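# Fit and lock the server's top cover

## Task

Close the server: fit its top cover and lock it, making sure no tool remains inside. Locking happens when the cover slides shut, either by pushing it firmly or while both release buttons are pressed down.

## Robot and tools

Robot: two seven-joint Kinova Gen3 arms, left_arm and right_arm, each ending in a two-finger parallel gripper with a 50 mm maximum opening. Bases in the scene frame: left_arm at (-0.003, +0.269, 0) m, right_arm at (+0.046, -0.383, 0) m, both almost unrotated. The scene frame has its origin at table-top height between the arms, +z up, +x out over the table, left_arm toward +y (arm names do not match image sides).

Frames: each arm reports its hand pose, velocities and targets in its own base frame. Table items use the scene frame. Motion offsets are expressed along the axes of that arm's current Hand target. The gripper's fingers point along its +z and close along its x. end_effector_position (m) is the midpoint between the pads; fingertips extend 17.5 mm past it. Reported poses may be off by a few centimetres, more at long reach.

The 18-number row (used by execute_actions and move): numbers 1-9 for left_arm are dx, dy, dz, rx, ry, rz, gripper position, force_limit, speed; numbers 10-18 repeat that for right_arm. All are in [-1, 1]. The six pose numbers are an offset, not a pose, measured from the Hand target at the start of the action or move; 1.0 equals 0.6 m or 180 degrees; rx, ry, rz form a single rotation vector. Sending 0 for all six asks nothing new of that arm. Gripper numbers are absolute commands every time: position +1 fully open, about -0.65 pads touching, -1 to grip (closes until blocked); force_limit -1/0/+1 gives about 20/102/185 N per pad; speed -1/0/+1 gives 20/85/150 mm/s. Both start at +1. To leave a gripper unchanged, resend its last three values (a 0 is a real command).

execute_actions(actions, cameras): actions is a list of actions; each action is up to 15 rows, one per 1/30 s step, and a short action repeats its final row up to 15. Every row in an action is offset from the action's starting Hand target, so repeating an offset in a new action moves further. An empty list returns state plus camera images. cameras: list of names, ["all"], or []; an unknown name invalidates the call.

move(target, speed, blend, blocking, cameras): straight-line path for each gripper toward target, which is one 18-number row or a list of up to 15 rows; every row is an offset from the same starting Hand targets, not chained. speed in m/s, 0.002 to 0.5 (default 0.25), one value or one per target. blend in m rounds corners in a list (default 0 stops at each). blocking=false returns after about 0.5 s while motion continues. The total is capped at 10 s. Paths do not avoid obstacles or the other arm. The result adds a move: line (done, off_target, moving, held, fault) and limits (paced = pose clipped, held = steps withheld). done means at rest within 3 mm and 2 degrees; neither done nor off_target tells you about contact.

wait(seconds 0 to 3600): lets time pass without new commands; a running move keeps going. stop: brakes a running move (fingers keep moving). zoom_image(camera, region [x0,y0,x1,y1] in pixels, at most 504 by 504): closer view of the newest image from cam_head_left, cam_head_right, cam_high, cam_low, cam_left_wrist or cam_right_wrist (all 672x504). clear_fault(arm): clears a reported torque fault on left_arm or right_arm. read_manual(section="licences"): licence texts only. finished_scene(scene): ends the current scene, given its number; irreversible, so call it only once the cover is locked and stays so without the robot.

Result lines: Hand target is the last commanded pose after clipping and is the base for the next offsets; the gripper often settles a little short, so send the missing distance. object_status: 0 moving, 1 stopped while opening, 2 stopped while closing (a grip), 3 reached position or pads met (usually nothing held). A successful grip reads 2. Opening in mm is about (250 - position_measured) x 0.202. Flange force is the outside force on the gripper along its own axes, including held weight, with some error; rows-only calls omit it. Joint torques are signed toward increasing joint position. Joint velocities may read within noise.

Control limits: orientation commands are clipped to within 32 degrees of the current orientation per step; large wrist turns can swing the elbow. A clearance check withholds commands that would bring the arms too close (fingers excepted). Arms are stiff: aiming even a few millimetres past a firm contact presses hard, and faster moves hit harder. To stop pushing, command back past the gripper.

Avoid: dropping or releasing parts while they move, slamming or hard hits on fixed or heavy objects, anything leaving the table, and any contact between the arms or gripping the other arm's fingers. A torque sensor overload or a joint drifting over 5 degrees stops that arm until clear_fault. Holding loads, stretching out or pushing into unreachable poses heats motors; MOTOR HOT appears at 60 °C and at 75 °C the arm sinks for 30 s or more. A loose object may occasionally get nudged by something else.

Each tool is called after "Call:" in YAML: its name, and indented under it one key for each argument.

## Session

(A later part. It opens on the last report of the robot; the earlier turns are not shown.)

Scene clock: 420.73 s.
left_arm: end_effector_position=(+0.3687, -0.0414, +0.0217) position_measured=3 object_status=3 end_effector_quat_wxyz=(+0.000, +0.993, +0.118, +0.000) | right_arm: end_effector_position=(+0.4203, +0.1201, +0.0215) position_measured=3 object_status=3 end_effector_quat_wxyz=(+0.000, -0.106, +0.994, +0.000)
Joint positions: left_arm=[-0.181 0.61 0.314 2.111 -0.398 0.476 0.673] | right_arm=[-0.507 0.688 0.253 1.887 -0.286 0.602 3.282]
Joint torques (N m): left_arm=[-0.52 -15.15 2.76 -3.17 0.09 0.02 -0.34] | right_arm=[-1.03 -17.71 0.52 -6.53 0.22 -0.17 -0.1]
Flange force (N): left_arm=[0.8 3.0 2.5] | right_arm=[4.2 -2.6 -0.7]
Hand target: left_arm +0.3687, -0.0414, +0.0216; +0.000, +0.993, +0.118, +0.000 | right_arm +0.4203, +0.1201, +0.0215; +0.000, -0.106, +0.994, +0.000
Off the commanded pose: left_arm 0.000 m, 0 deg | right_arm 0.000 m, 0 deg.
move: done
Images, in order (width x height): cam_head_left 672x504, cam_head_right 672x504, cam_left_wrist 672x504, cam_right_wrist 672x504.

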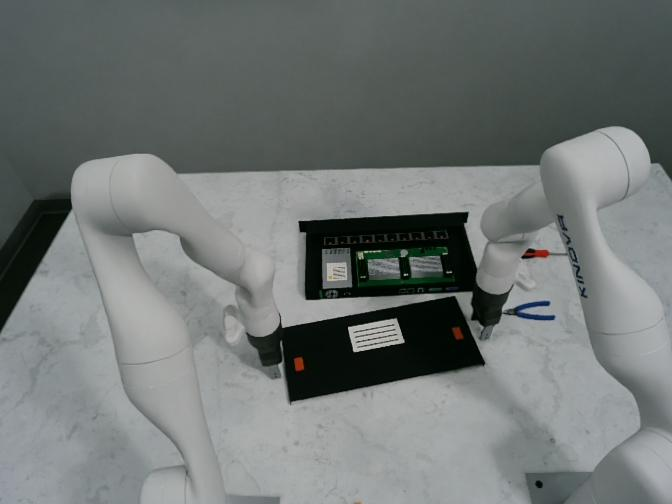

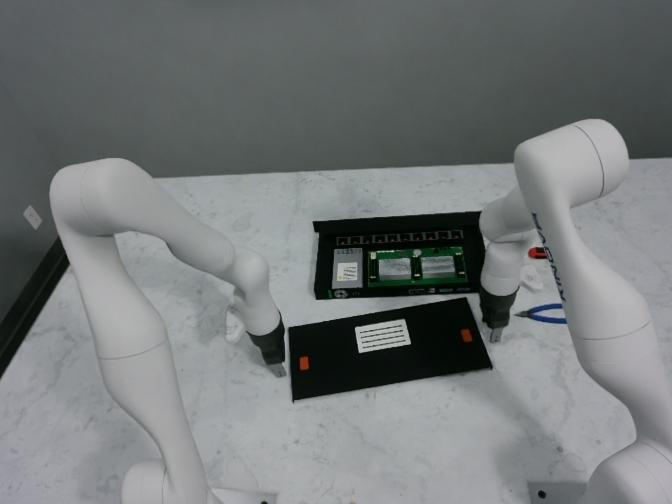

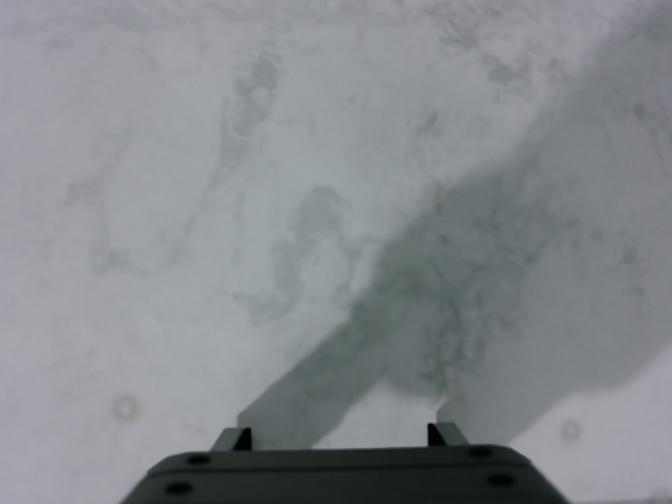

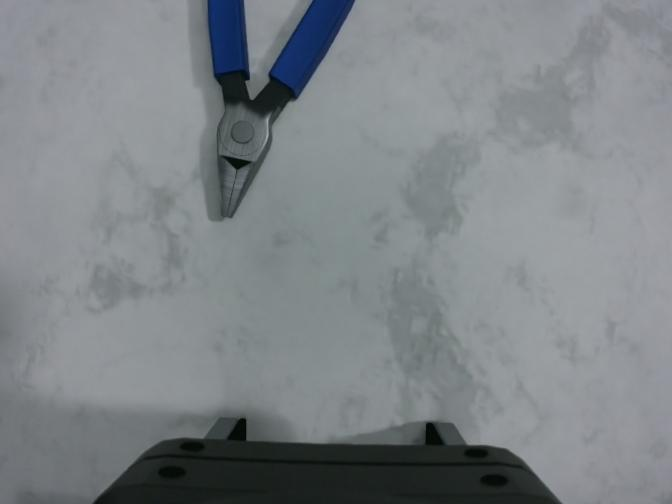

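Call:
move:
  target: [0,0.025,0,0,0,0,1,1,1,0,0.0183,0,0,0,0,1,1,1]
  speed: 0.04
  cameras: ["cam_head_right"]

Call:
zoom_image:
  camera: "cam_head_right"
  region: [260, 260, 530, 430]

Scene clock: 431.20 s.
left_arm: end_effector_position=(+0.3722, -0.0560, +0.0216) position_measured=3 object_status=3 end_effector_quat_wxyz=(+0.000, +0.993, +0.118, +0.000) | right_arm: end_effector_position=(+0.4180, +0.1308, +0.0215) position_measured=3 object_status=3 end_effector_quat_wxyz=(+0.000, -0.105, +0.994, +0.000)
Joint positions: left_arm=[-0.14 0.616 0.312 2.094 -0.391 0.487 0.703] | right_arm=[-0.533 0.69 0.256 1.884 -0.289 0.604 3.259]
Joint torques (N m): left_arm=[-0.08 -15.4 4.06 -3.8 0.4 -0.68 -0.21] | right_arm=[-1.14 -17.62 0.51 -6.52 0.18 -0.21 -0.17]
Flange force (N): left_arm=[0.5 1.5 2.7] | right_arm=[4.1 -3.1 -1.0]
Hand target: left_arm +0.3722, -0.0560, +0.0216; +0.000, +0.993, +0.118, +0.000 | right_arm +0.4180, +0.1308, +0.0215; +0.000, -0.105, +0.994, +0.000
Off the commanded pose: left_arm 0.000 m, 0 deg | right_arm 0.000 m, 0 deg.
move: done

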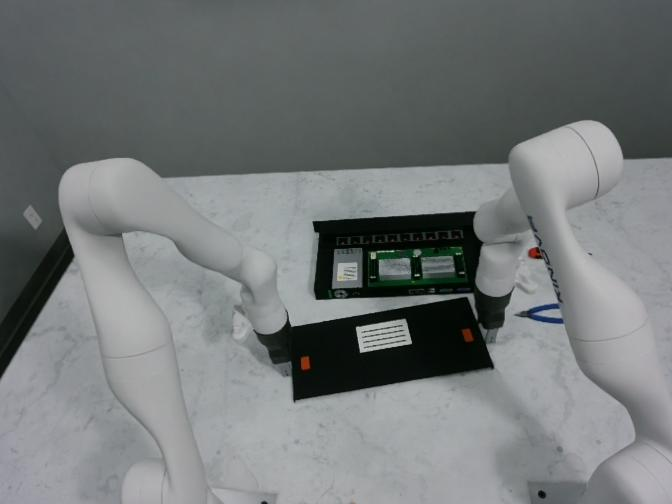

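Scaled by 1.867.

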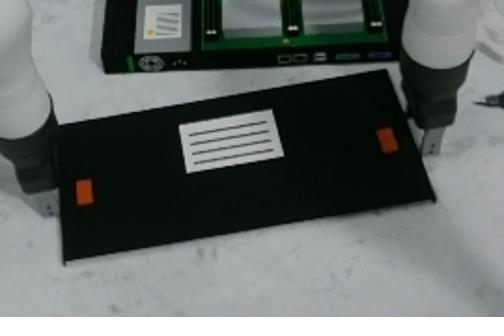

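Call:
move:
  target: [0,0,0,0,0,0,1,1,1,0,0.0075,0,0,0,0,1,1,1]
  speed: 0.02

Call:
move:
  target: [0,0,0,0,0,0,1,1,1,0,0.0035,0,0,0,0,1,1,1]
  speed: 0.02

Scene clock: 440.80 s.
left_arm: end_effector_position=(+0.3722, -0.0560, +0.0216) position_measured=3 object_status=3 end_effector_quat_wxyz=(+0.000, +0.993, +0.118, +0.000) | right_arm: end_effector_position=(+0.4171, +0.1351, +0.0215) position_measured=3 object_status=3 end_effector_quat_wxyz=(+0.000, -0.105, +0.994, +0.000)
Joint positions: left_arm=[-0.14 0.616 0.312 2.094 -0.391 0.487 0.703] | right_arm=[-0.544 0.691 0.257 1.883 -0.29 0.605 3.249]
Joint torques (N m): left_arm=[1.77 -14.76 5.77 -5.03 1.04 -2.1 0.05] | right_arm=[-6.92 -18.2 -5.75 -7.33 -1.76 0.61 0.28]
Flange force (N): left_arm=[0.0 -4.8 -1.2] | right_arm=[3.7 -15.4 -1.3]
Hand target: left_arm +0.3722, -0.0560, +0.0216; +0.000, +0.993, +0.118, +0.000 | right_arm +0.4170, +0.1352, +0.0215; +0.000, -0.105, +0.994, +0.000
Off the commanded pose: left_arm 0.000 m, 0 deg | right_arm 0.000 m, 0 deg.
move: done

Scene clock: 441.30 s.
left_arm: end_effector_position=(+0.3722, -0.0559, +0.0216) position_measured=3 object_status=3 end_effector_quat_wxyz=(-0.001, +0.993, +0.118, +0.000) | right_arm: end_effector_position=(+0.4166, +0.1372, +0.0215) position_measured=3 object_status=3 end_effector_quat_wxyz=(+0.000, -0.105, +0.994, +0.000)
Joint positions: left_arm=[-0.14 0.616 0.312 2.094 -0.391 0.487 0.703] | right_arm=[-0.549 0.691 0.257 1.882 -0.29 0.606 3.245]
Joint torques (N m): left_arm=[5.58 -13.57 10.52 -7.24 2.91 -5.26 0.46] | right_arm=[-12.94 -18.83 -12.84 -8.08 -4.47 1.44 0.3]
Flange force (N): left_arm=[-0.1 -17.1 -6.7] | right_arm=[2.5 -29.1 -2.3]
Hand target: left_arm +0.3722, -0.0560, +0.0216; +0.000, +0.993, +0.118, +0.000 | right_arm +0.4166, +0.1373, +0.0215; +0.000, -0.105, +0.994, +0.000
Off the commanded pose: left_arm 0.000 m, 0 deg | right_arm 0.000 m, 0 deg.
move: done

Call:
move:
  target:
    - [0,0,0,0,0,0,1,1,1,0,0.0045,0,0,0,0,1,1,1]
    - [0,0,-0.04,0,0,0,1,1,1,0,0.0045,-0.04,0,0,0,1,1,1]
  speed: 0.03
  cameras: ["cam_head_right","cam_low"]

Call:
zoom_image:
  camera: "cam_head_right"
  region: [260, 260, 530, 430]

Scene clock: 449.97 s.
left_arm: end_effector_position=(+0.3722, -0.0560, +0.0456) position_measured=3 object_status=3 end_effector_quat_wxyz=(+0.000, +0.993, +0.118, +0.000) | right_arm: end_effector_position=(+0.4161, +0.1399, +0.0455) position_measured=3 object_status=3 end_effector_quat_wxyz=(+0.000, -0.106, +0.994, +0.000)
Joint positions: left_arm=[-0.171 0.562 0.353 2.078 -0.357 0.558 0.674] | right_arm=[-0.571 0.644 0.28 1.866 -0.272 0.669 3.223]
Joint torques (N m): left_arm=[11.83 -17.55 18.65 -12.9 6.79 -9.15 1.1] | right_arm=[-18.24 -22.1 -18.36 -10.98 -8.22 1.55 -0.27]
Flange force (N): left_arm=[1.6 -36.3 5.2] | right_arm=[2.2 -42.5 3.5]
Hand target: left_arm +0.3722, -0.0560, +0.0456; +0.000, +0.993, +0.118, +0.000 | right_arm +0.4161, +0.1399, +0.0455; +0.000, -0.106, +0.994, +0.000
Off the commanded pose: left_arm 0.000 m, 0 deg | right_arm 0.000 m, 0 deg.
move: done

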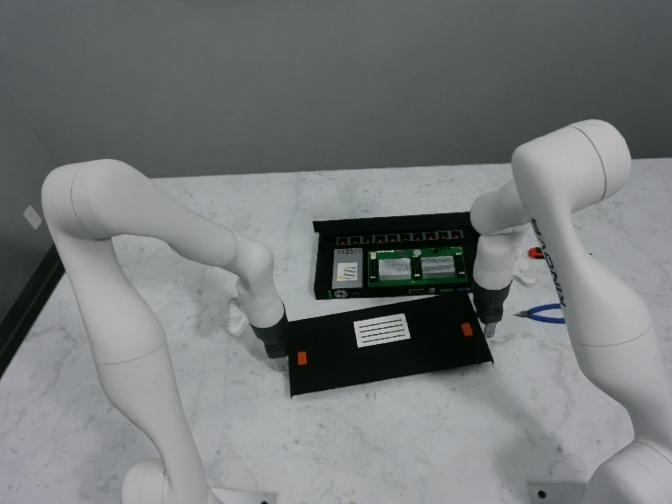

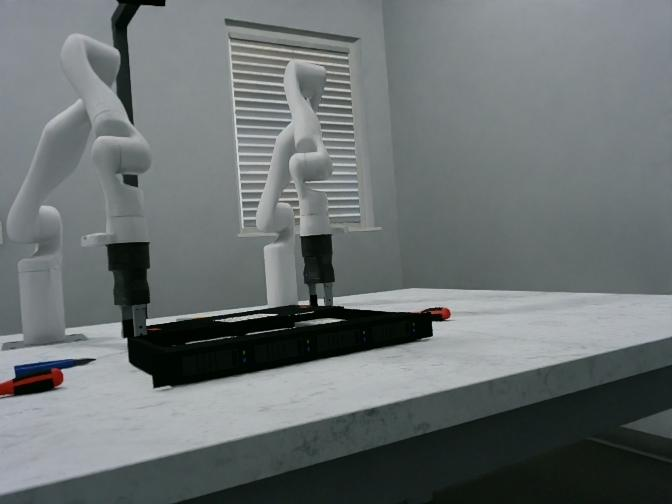

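Scaled by 1.867.

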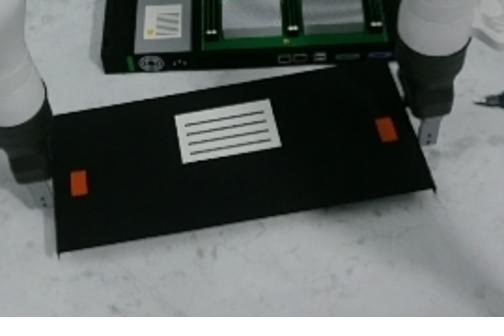

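Call:
move:
  target:
    - [0,0,-0.125,0,0,0,1,1,1,0,0,-0.125,0,0,0,1,1,1]
    - [0.2187,0.0772,-0.125,0,0,0.0314,1,1,1,-0.1442,-0.0723,-0.125,0,0,0.0314,1,1,1]
    - [0.437,0.1582,-0.125,0,0,0.0628,1,1,1,-0.2883,-0.1408,-0.125,0,0,0.0628,1,1,1]
  speed: 0.09
  blend: [0, 0.01, 0]
  cameras: ["cam_head_left","cam_head_right","cam_high","cam_low","cam_right_wrist"]

Call:
zoom_image:
  camera: "cam_head_right"
  region: [280, 180, 520, 330]

Call:
zoom_image:
  camera: "cam_high"
  region: [180, 130, 330, 330]

Scene clock: 515.37 s.
left_arm: end_effector_position=(+0.6493, -0.0869, +0.1207) position_measured=3 object_status=3 end_effector_quat_wxyz=(+0.000, +1.000, +0.020, +0.000) | right_arm: end_effector_position=(+0.6030, +0.0936, +0.1203) position_measured=3 object_status=3 end_effector_quat_wxyz=(+0.000, -0.007, +1.000, +0.000)
Joint positions: left_arm=[-0.056 1.005 0.445 0.832 -0.381 1.368 0.314] | right_arm=[-0.358 0.874 0.366 1.093 -0.297 1.224 3.143]
Joint torques (N m): left_arm=[34.34 -25.73 31.4 -15.92 18.53 -16.87 1.97] | right_arm=[-1.14 -23.96 1.45 -9.97 0.22 -0.16 -0.1]
Flange force (N): left_arm=[-14.7 -58.9 -12.6] | right_arm=[6.6 -2.9 0.9]
Hand target: left_arm +0.6493, -0.0869, +0.1207; +0.000, +1.000, +0.020, +0.000 | right_arm +0.6030, +0.0936, +0.1203; +0.000, -0.007, +1.000, +0.000
Off the commanded pose: left_arm 0.000 m, 0 deg | right_arm 0.000 m, 0 deg.
move: done

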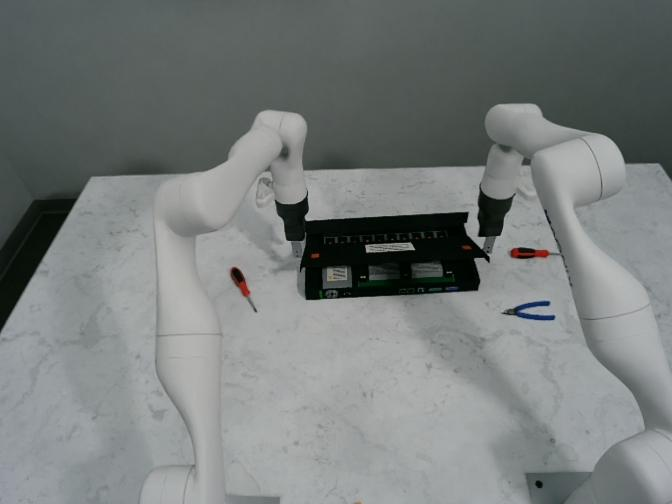

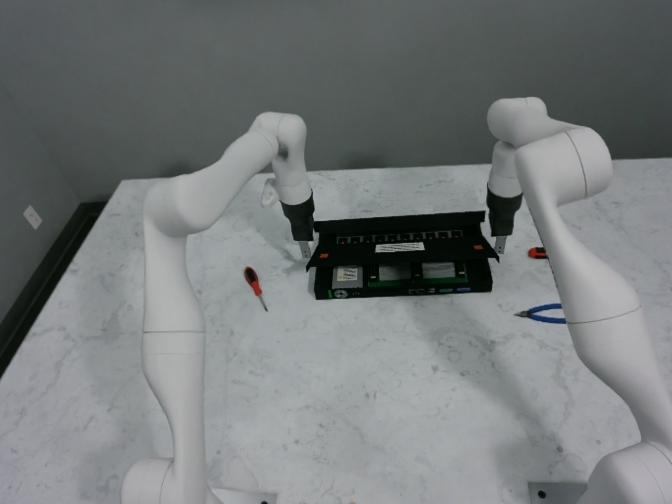

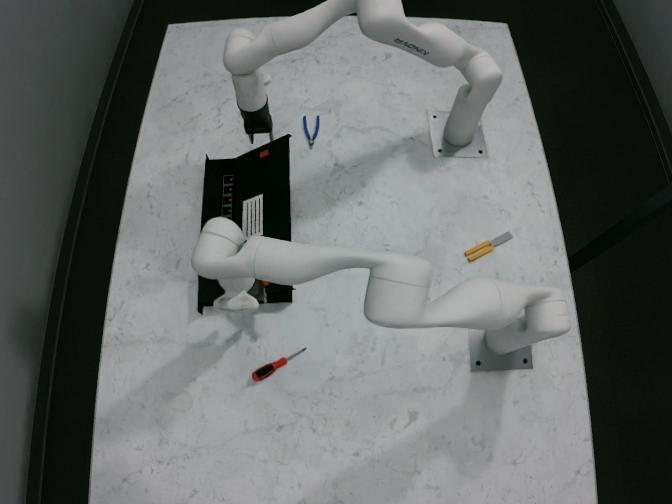

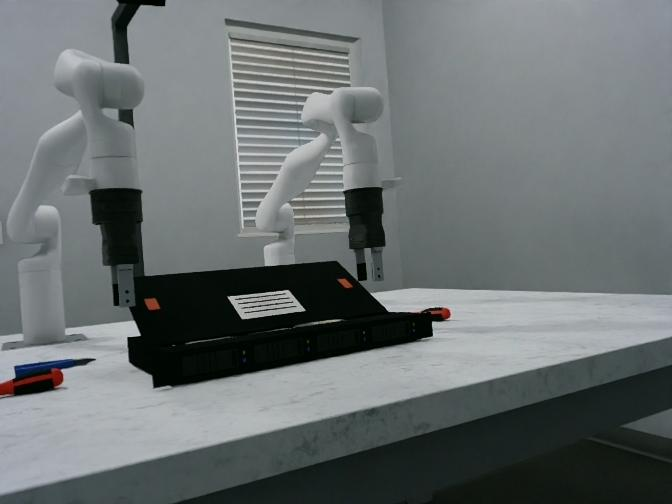

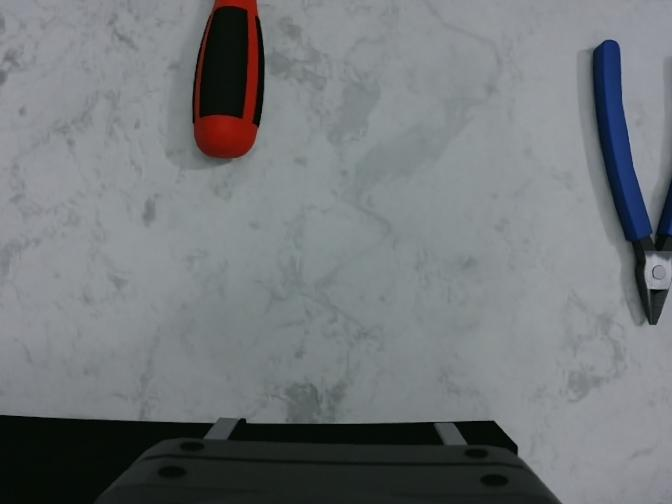

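Scaled by 2.100.

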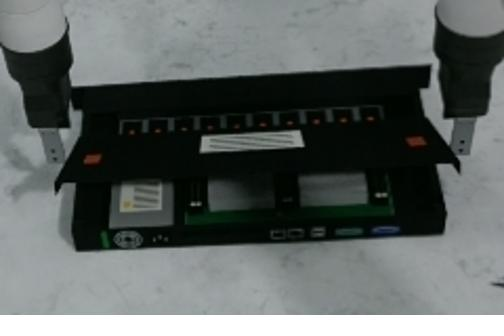

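Scaled by 2.520.

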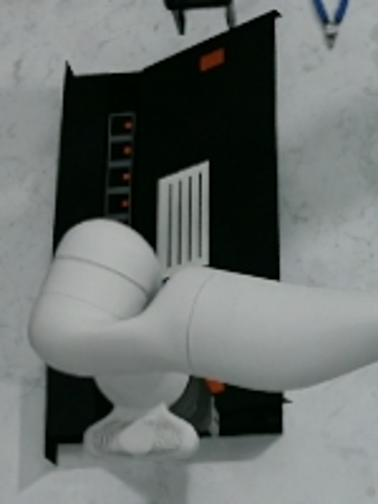

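Call:
zoom_image:
  camera: "cam_low"
  region: [90, 230, 450, 400]

Call:
zoom_image:
  camera: "cam_head_left"
  region: [400, 190, 520, 310]

Call:
zoom_image:
  camera: "cam_head_left"
  region: [260, 200, 380, 320]

Scaled by 1.400.

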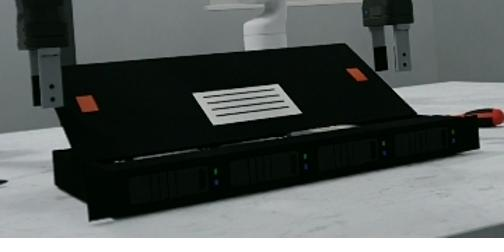

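Scaled by 4.200.

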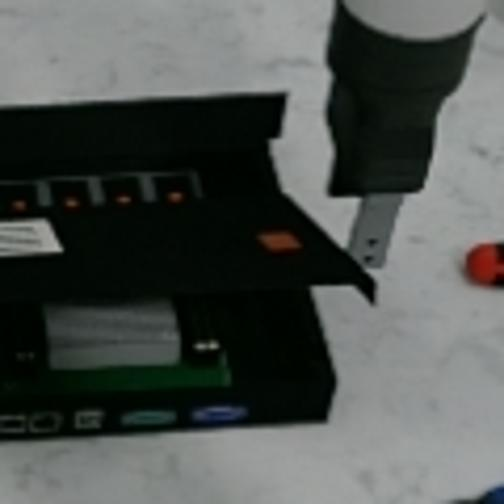

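Scaled by 4.200.

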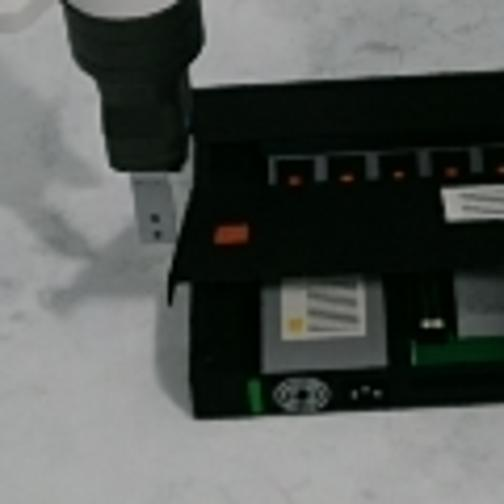

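Call:
move:
  target: [0,0,0,0,0,0,1,1,1,0,0.006,0,0,0,0,1,1,1]
  speed: 0.02

Scene clock: 551.33 s.
left_arm: end_effector_position=(+0.6493, -0.0869, +0.1207) position_measured=3 object_status=3 end_effector_quat_wxyz=(+0.000, +1.000, +0.020, +0.000) | right_arm: end_effector_position=(+0.6030, +0.0969, +0.1203) position_measured=3 object_status=3 end_effector_quat_wxyz=(+0.000, -0.007, +1.000, +0.000)
Joint positions: left_arm=[-0.056 1.005 0.445 0.831 -0.381 1.368 0.314] | right_arm=[-0.363 0.875 0.367 1.09 -0.297 1.226 3.137]
Joint torques (N m): left_arm=[34.71 -26 31.62 -16.07 18.6 -16.96 2] | right_arm=[-10.88 -24.08 -6.84 -12.49 -5.56 -1.09 -0.72]
Flange force (N): left_arm=[-15.0 -59.5 -12.2] | right_arm=[9.0 -20.4 -1.3]
Hand target: left_arm +0.6493, -0.0869, +0.1207; +0.000, +1.000, +0.020, +0.000 | right_arm +0.6030, +0.0972, +0.1203; +0.000, -0.007, +1.000, +0.000
Off the commanded pose: left_arm 0.000 m, 0 deg | right_arm 0.000 m, 0 deg.
move: done

Call:
move:
  target: [0,-0.005,0,0,0,0,1,1,1,0,0.003,0,0,0,0,1,1,1]
  speed: 0.02
  cameras: ["cam_head_left","cam_low"]

Scene clock: 560.97 s.
left_arm: end_effector_position=(+0.6493, -0.0842, +0.1207) position_measured=3 object_status=3 end_effector_quat_wxyz=(+0.000, +1.000, +0.020, +0.000) | right_arm: end_effector_position=(+0.6029, +0.0989, +0.1203) position_measured=3 object_status=3 end_effector_quat_wxyz=(+0.000, -0.007, +1.000, +0.000)
Joint positions: left_arm=[-0.061 1.003 0.446 0.835 -0.381 1.366 0.31] | right_arm=[-0.366 0.876 0.366 1.089 -0.297 1.226 3.134]
Joint torques (N m): left_arm=[23.67 -29.55 23.34 -9.59 13.46 -5.42 1] | right_arm=[-18.27 -25.12 -13.05 -15.35 -10.06 -2.23 -1.21]
Flange force (N): left_arm=[6.6 -37.1 2.4] | right_arm=[12.3 -34.0 -1.8]
Hand target: left_arm +0.6492, -0.0839, +0.1207; +0.000, +1.000, +0.020, +0.000 | right_arm +0.6029, +0.0990, +0.1203; +0.000, -0.007, +1.000, +0.000
Off the commanded pose: left_arm 0.000 m, 0 deg | right_arm 0.000 m, 0 deg.
move: done

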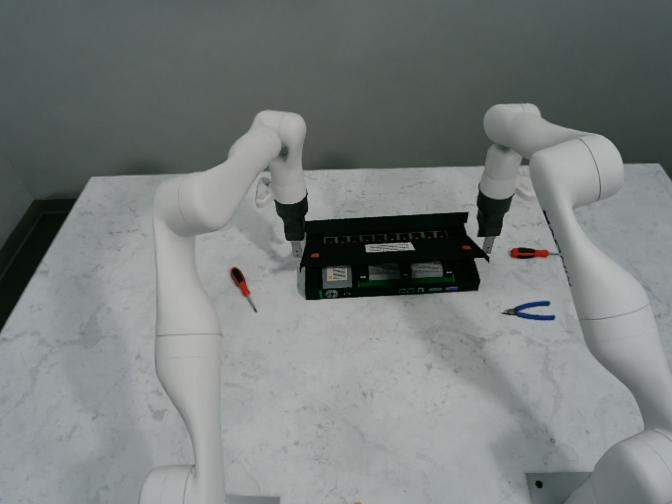

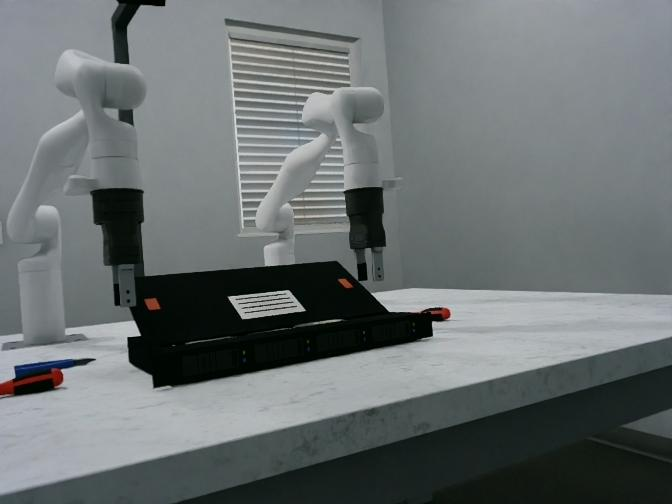

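Call:
move:
  target: [0,0,0.0667,0,0,0,1,1,1,0,0,0.0667,0,0,0,1,1,1]
  speed: 0.04
  cameras: ["cam_head_right","cam_low"]

Call:
zoom_image:
  camera: "cam_low"
  region: [90, 230, 450, 400]

Call:
zoom_image:
  camera: "cam_head_right"
  region: [280, 180, 520, 330]

Scene clock: 586.77 s.
left_arm: end_effector_position=(+0.6493, -0.0839, +0.0807) position_measured=3 object_status=3 end_effector_quat_wxyz=(+0.000, +1.000, +0.020, +0.000) | right_arm: end_effector_position=(+0.6029, +0.0990, +0.0804) position_measured=3 object_status=3 end_effector_quat_wxyz=(+0.000, -0.007, +1.000, +0.000)
Joint positions: left_arm=[-0.066 1.038 0.435 0.893 -0.39 1.276 0.324] | right_arm=[-0.365 0.918 0.354 1.138 -0.309 1.136 3.146]
Joint torques (N m): left_arm=[25.53 -27.82 25.73 -11.77 13.97 -9.39 1.21] | right_arm=[-14.85 -28.16 -10.57 -12.04 -7.59 1.75 -0.8]
Flange force (N): left_arm=[-3.1 -42.0 -3.2] | right_arm=[3.0 -26.3 6.2]
Hand target: left_arm +0.6493, -0.0839, +0.0807; +0.000, +1.000, +0.020, +0.000 | right_arm +0.6029, +0.0990, +0.0803; +0.000, -0.007, +1.000, +0.000
Off the commanded pose: left_arm 0.000 m, 0 deg | right_arm 0.000 m, 0 deg.
move: done

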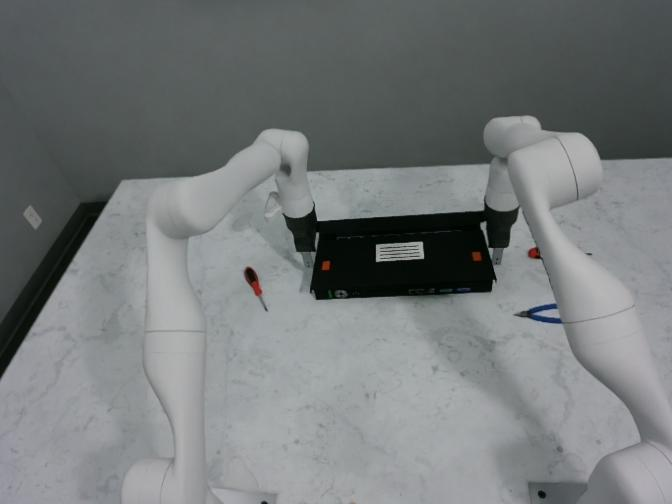

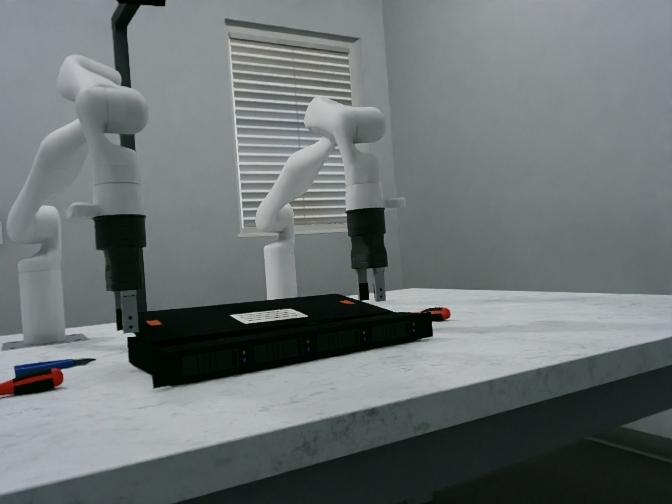

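Scaled by 1.400.

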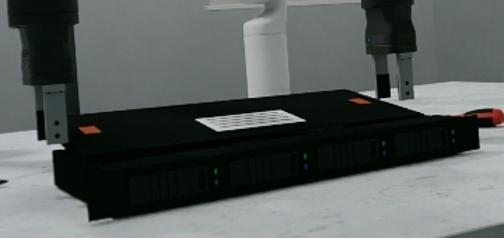

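Scaled by 2.100.

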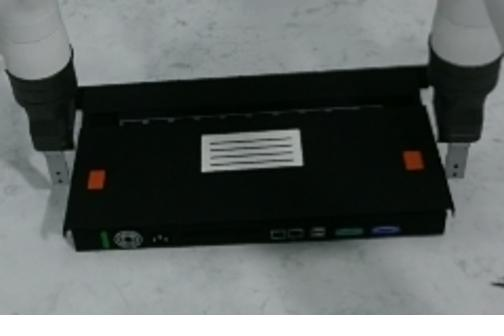

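Call:
move:
  target: [0,0,0.0317,0,0,0,1,1,1,0,0,0.0317,0,0,0,1,1,1]
  speed: 0.03
  cameras: ["cam_head_right","cam_low"]

Call:
zoom_image:
  camera: "cam_low"
  region: [90, 230, 450, 400]

Call:
zoom_image:
  camera: "cam_head_right"
  region: [280, 180, 520, 330]

Scene clock: 597.07 s.
left_arm: end_effector_position=(+0.6494, -0.0839, +0.0621) position_measured=3 object_status=3 end_effector_quat_wxyz=(+0.000, +1.000, +0.020, +0.000) | right_arm: end_effector_position=(+0.6029, +0.0990, +0.0613) position_measured=3 object_status=3 end_effector_quat_wxyz=(+0.000, -0.007, +1.000, +0.000)
Joint positions: left_arm=[-0.067 1.057 0.43 0.915 -0.396 1.236 0.33] | right_arm=[-0.364 0.941 0.348 1.157 -0.316 1.096 3.151]
Joint torques (N m): left_arm=[27.74 27.22 19.37 -0.19 12.59 -20.75 1.19] | right_arm=[-15.41 -19.32 -12.23 -9.25 -7.82 0.22 -0.93]
Flange force (N): left_arm=[-43.5 -52.3 -99.4] | right_arm=[5.1 -27.7 -11.3]
Hand target: left_arm +0.6492, -0.0839, +0.0616; +0.000, +1.000, +0.020, +0.000 | right_arm +0.6029, +0.0990, +0.0613; +0.000, -0.007, +1.000, +0.000
Off the commanded pose: left_arm 0.000 m, 0 deg | right_arm 0.000 m, 0 deg.
move: done

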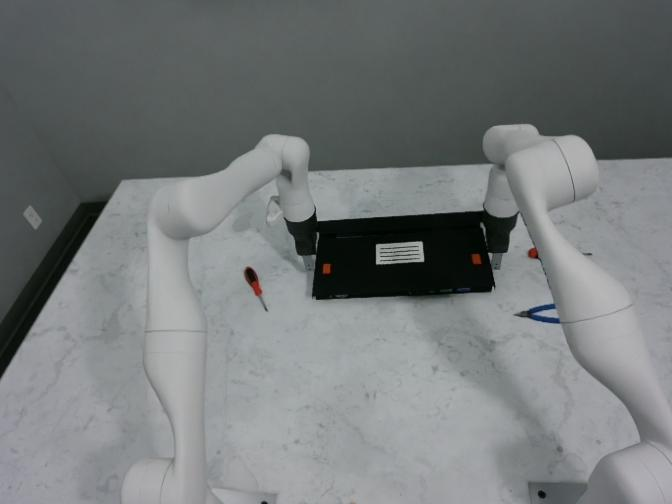

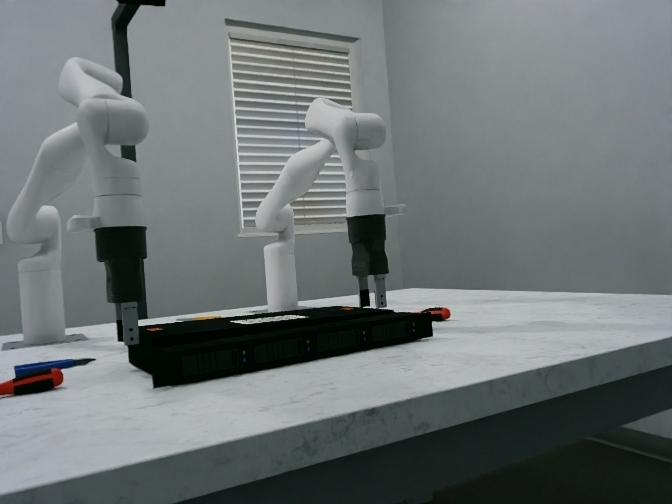

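Scaled by 1.400.

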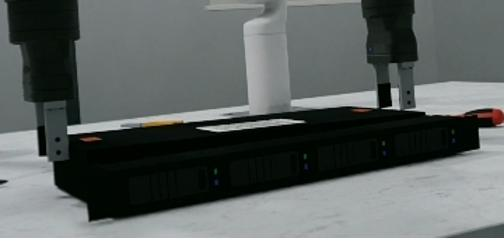

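Scaled by 2.100.

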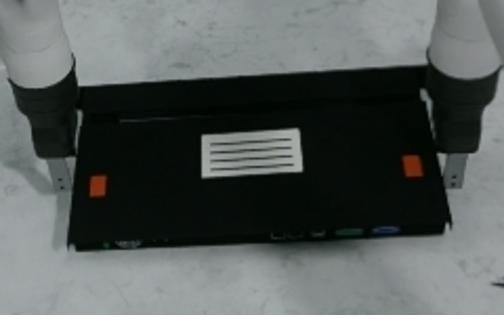

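Call:
move:
  target:
    - [0,0,-0.006,0,0,0,1,1,1,0,0,0,0,0,0,1,1,1]
    - [0,-0.02,-0.006,0,0,0,1,1,1,0,-0.02,0,0,0,0,1,1,1]
    - [0,-0.05,-0.1,0,0,0,1,1,1,0,-0.05,-0.1,0,0,0,1,1,1]
  speed: 0.05
  cameras: ["cam_head_right","cam_low","cam_right_wrist","cam_left_wrist","cam_high"]

Call:
zoom_image:
  camera: "cam_head_right"
  region: [280, 180, 520, 330]

Call:
zoom_image:
  camera: "cam_low"
  region: [90, 230, 450, 400]

Scene clock: 619.97 s.
left_arm: end_effector_position=(+0.6480, -0.0540, +0.1216) position_measured=3 object_status=3 end_effector_quat_wxyz=(+0.000, +1.000, +0.020, +0.000) | right_arm: end_effector_position=(+0.6033, +0.0690, +0.1213) position_measured=3 object_status=3 end_effector_quat_wxyz=(+0.000, -0.007, +1.000, +0.000)
Joint positions: left_arm=[-0.113 0.99 0.447 0.862 -0.38 1.354 0.27] | right_arm=[-0.32 0.866 0.365 1.107 -0.294 1.219 3.183]
Joint torques (N m): left_arm=[-0.46 -26.17 4.13 -7.64 -0.01 0.15 -0.22] | right_arm=[-1.07 -23.82 1.45 -9.91 0.24 -0.08 -0.12]
Flange force (N): left_arm=[6.7 1.9 -0.8] | right_arm=[6.6 -2.5 1.1]
Hand target: left_arm +0.6481, -0.0539, +0.1217; +0.000, +1.000, +0.020, +0.000 | right_arm +0.6033, +0.0690, +0.1213; +0.000, -0.007, +1.000, +0.000
Off the commanded pose: left_arm 0.000 m, 0 deg | right_arm 0.000 m, 0 deg.
move: done
Images, in order (width x height): cam_head_right 672x504, cam_high 672x504, cam_low 672x504, cam_left_wrist 672x504, cam_right_wrist 672x504.

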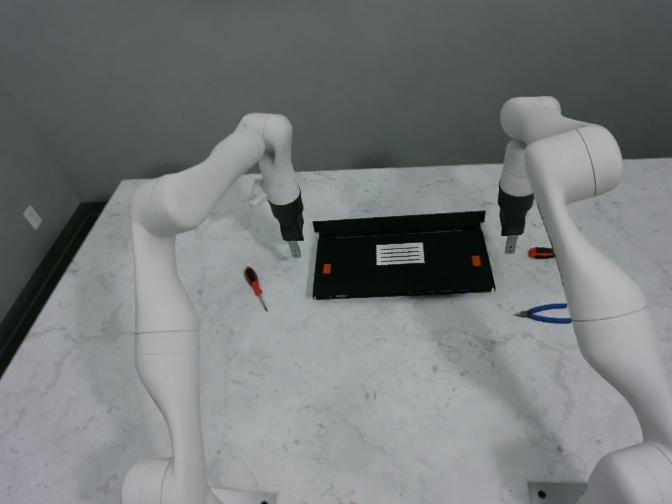

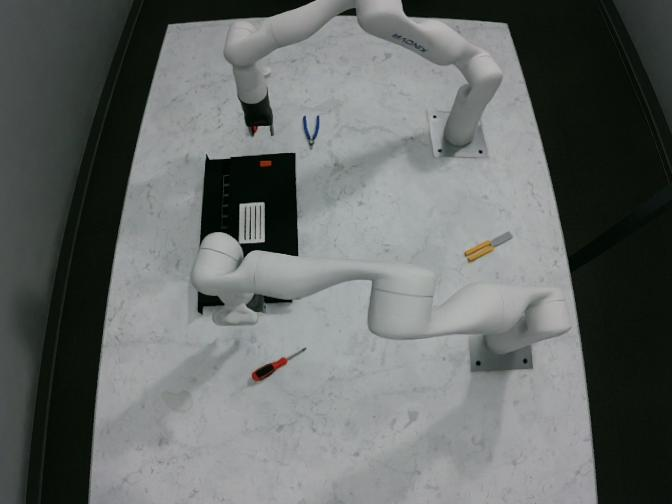

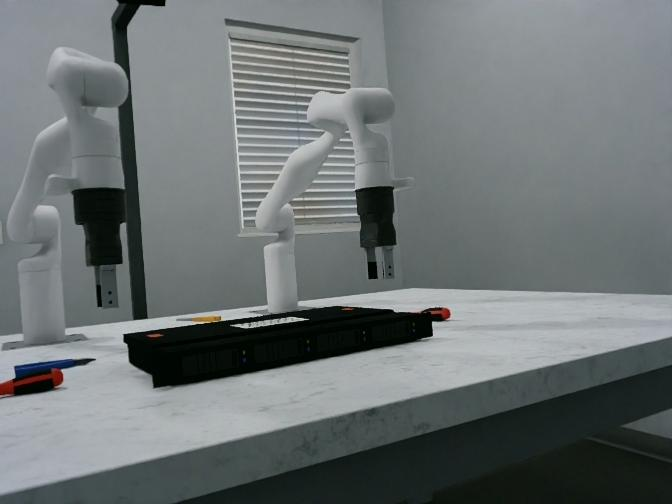

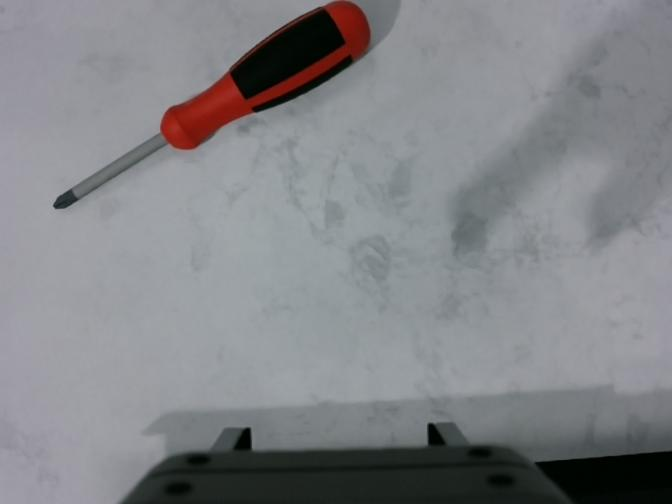

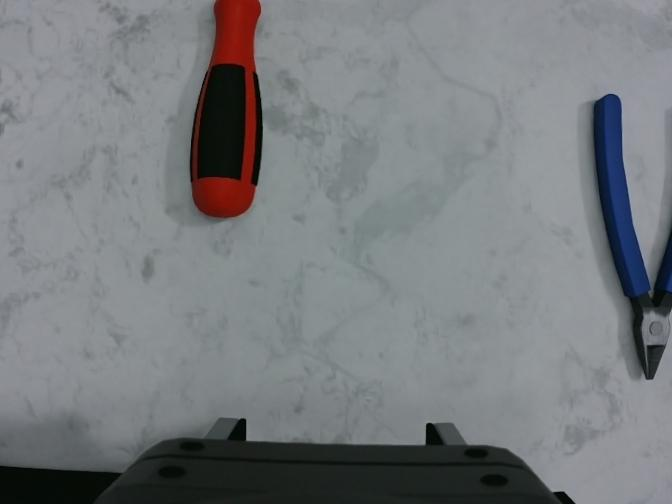

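Scaled by 2.100.

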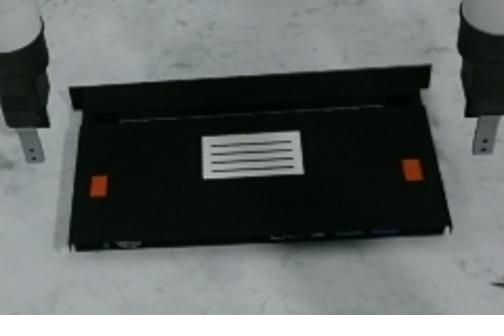

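Scaled by 1.400.

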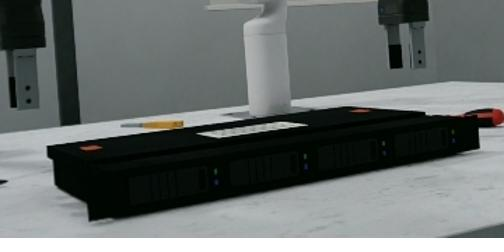

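Call:
move:
  target:
    - [-0.2442,0,0,0,0,0,-1,1,1,0.2443,0,0,0,0,0,-1,1,1]
    - [-0.2442,0.1453,0,0,0,0,-1,1,1,0.2443,0.1443,0,0,0,0,-1,1,1]
    - [-0.2442,0.1453,0.109,0,0,0,-1,1,1,0.2443,0.1443,0.109,0,0,0,-1,1,1]
  speed: 0.15
  blend: 0.02
  cameras: ["cam_head_right","cam_high","cam_low"]

Call:
zoom_image:
  camera: "cam_head_right"
  region: [280, 180, 520, 330]

Scene clock: 639.93 s.
left_arm: end_effector_position=(+0.5051, -0.1468, +0.0562) position_measured=254 object_status=3 end_effector_quat_wxyz=(+0.000, +1.000, +0.020, +0.000) | right_arm: end_effector_position=(+0.4555, +0.1535, +0.0561) position_measured=255 object_status=3 end_effector_quat_wxyz=(+0.000, -0.007, +1.000, +0.000)
Joint positions: left_arm=[-0.014 0.792 0.428 1.542 -0.39 0.894 0.588] | right_arm=[-0.59 0.698 0.334 1.711 -0.304 0.784 3.044]
Joint torques (N m): left_arm=[-0.44 -20.83 4.28 -5.81 -0.07 0.01 -0.25] | right_arm=[-1.15 -18.74 1.13 -7.82 0.23 -0.25 -0.15]
Flange force (N): left_arm=[3.4 2.6 0.2] | right_arm=[4.0 -4.0 -0.5]
Hand target: left_arm +0.5051, -0.1468, +0.0561; +0.000, +1.000, +0.020, +0.000 | right_arm +0.4555, +0.1535, +0.0561; +0.000, -0.007, +1.000, +0.000
Off the commanded pose: left_arm 0.000 m, 0 deg | right_arm 0.000 m, 0 deg.
move: done

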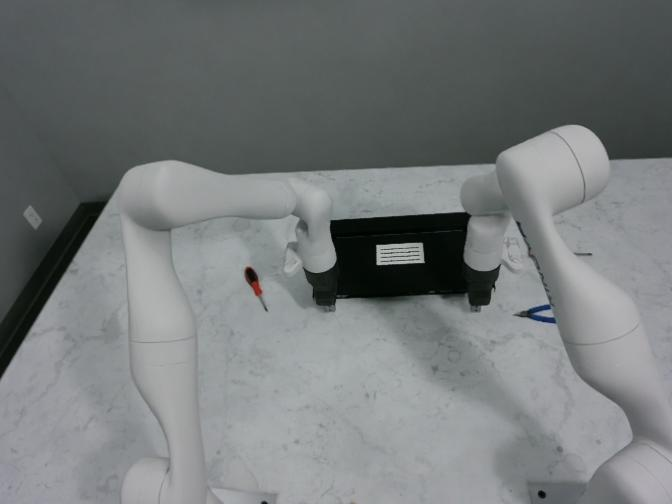

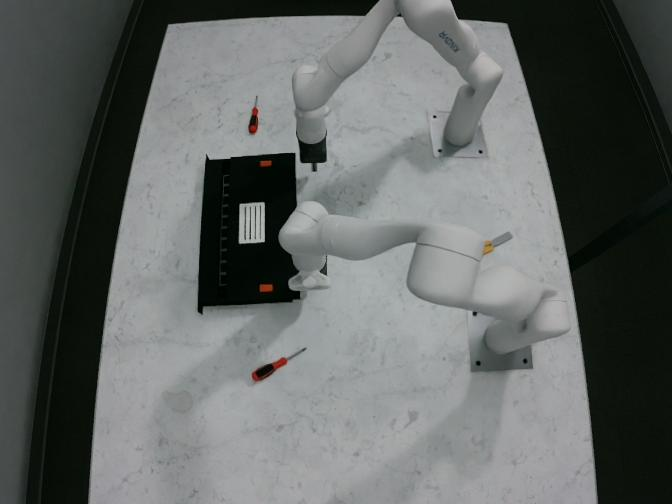

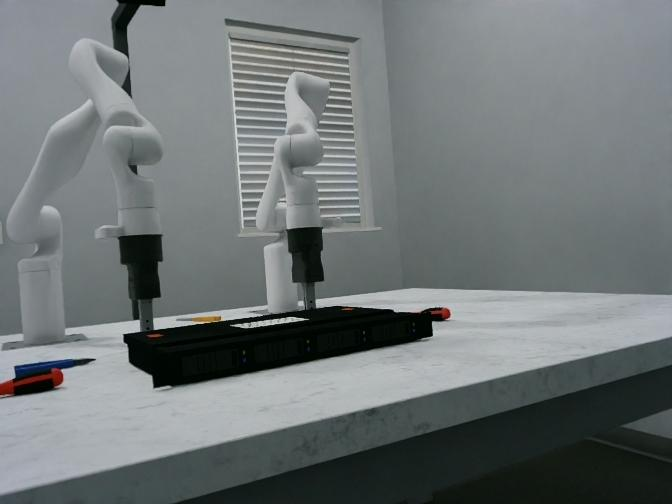

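Scaled by 2.100.

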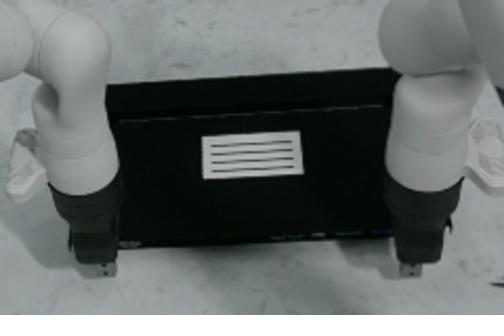

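Call:
move:
  target: [0.0583,0,0,0,0,0,-1,1,1,-0.0583,0,0,0,0,0,-1,1,1]
  speed: 0.05
  cameras: ["cam_head_right","cam_high"]

Call:
zoom_image:
  camera: "cam_high"
  region: [180, 130, 350, 330]

Scene clock: 648.23 s.
left_arm: end_effector_position=(+0.5400, -0.1454, +0.0561) position_measured=254 object_status=3 end_effector_quat_wxyz=(+0.000, +1.000, +0.020, +0.000) | right_arm: end_effector_position=(+0.4904, +0.1540, +0.0560) position_measured=255 object_status=3 end_effector_quat_wxyz=(+0.000, -0.007, +1.000, +0.000)
Joint positions: left_arm=[-0.013 0.854 0.43 1.404 -0.392 0.968 0.549] | right_arm=[-0.554 0.756 0.334 1.585 -0.304 0.853 3.053]
Joint torques (N m): left_arm=[-0.3 -23.08 4.7 -8.52 -0.32 -1.56 -0.41] | right_arm=[-1.01 -20.36 1.23 -8.29 0.25 -0.07 -0.08]
Flange force (N): left_arm=[-0.9 1.1 -0.3] | right_arm=[4.7 -3.5 0.2]
Hand target: left_arm +0.5400, -0.1454, +0.0561; +0.000, +1.000, +0.020, +0.000 | right_arm +0.4905, +0.1540, +0.0560; +0.000, -0.007, +1.000, +0.000
Off the commanded pose: left_arm 0.000 m, 0 deg | right_arm 0.000 m, 0 deg.
move: done

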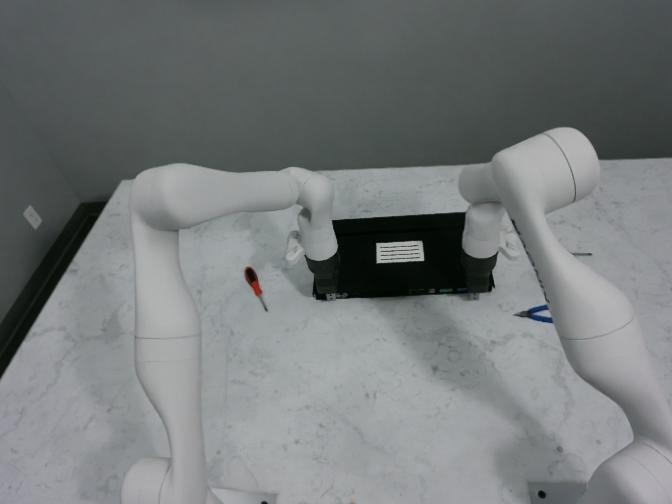

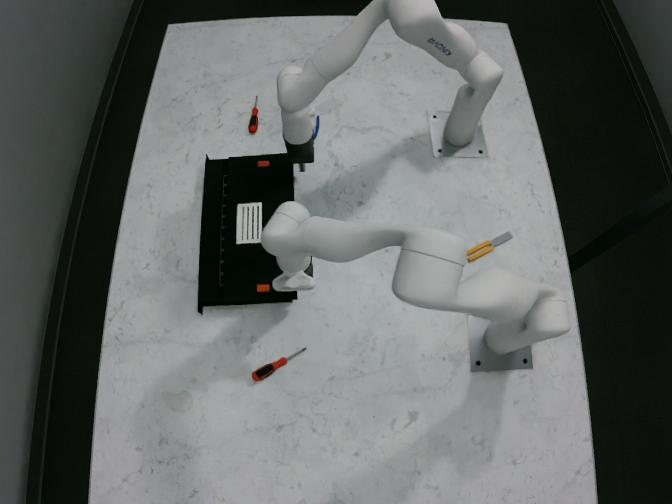

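Scaled by 2.520.

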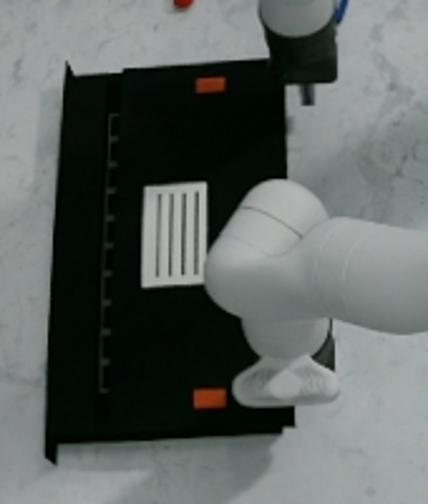

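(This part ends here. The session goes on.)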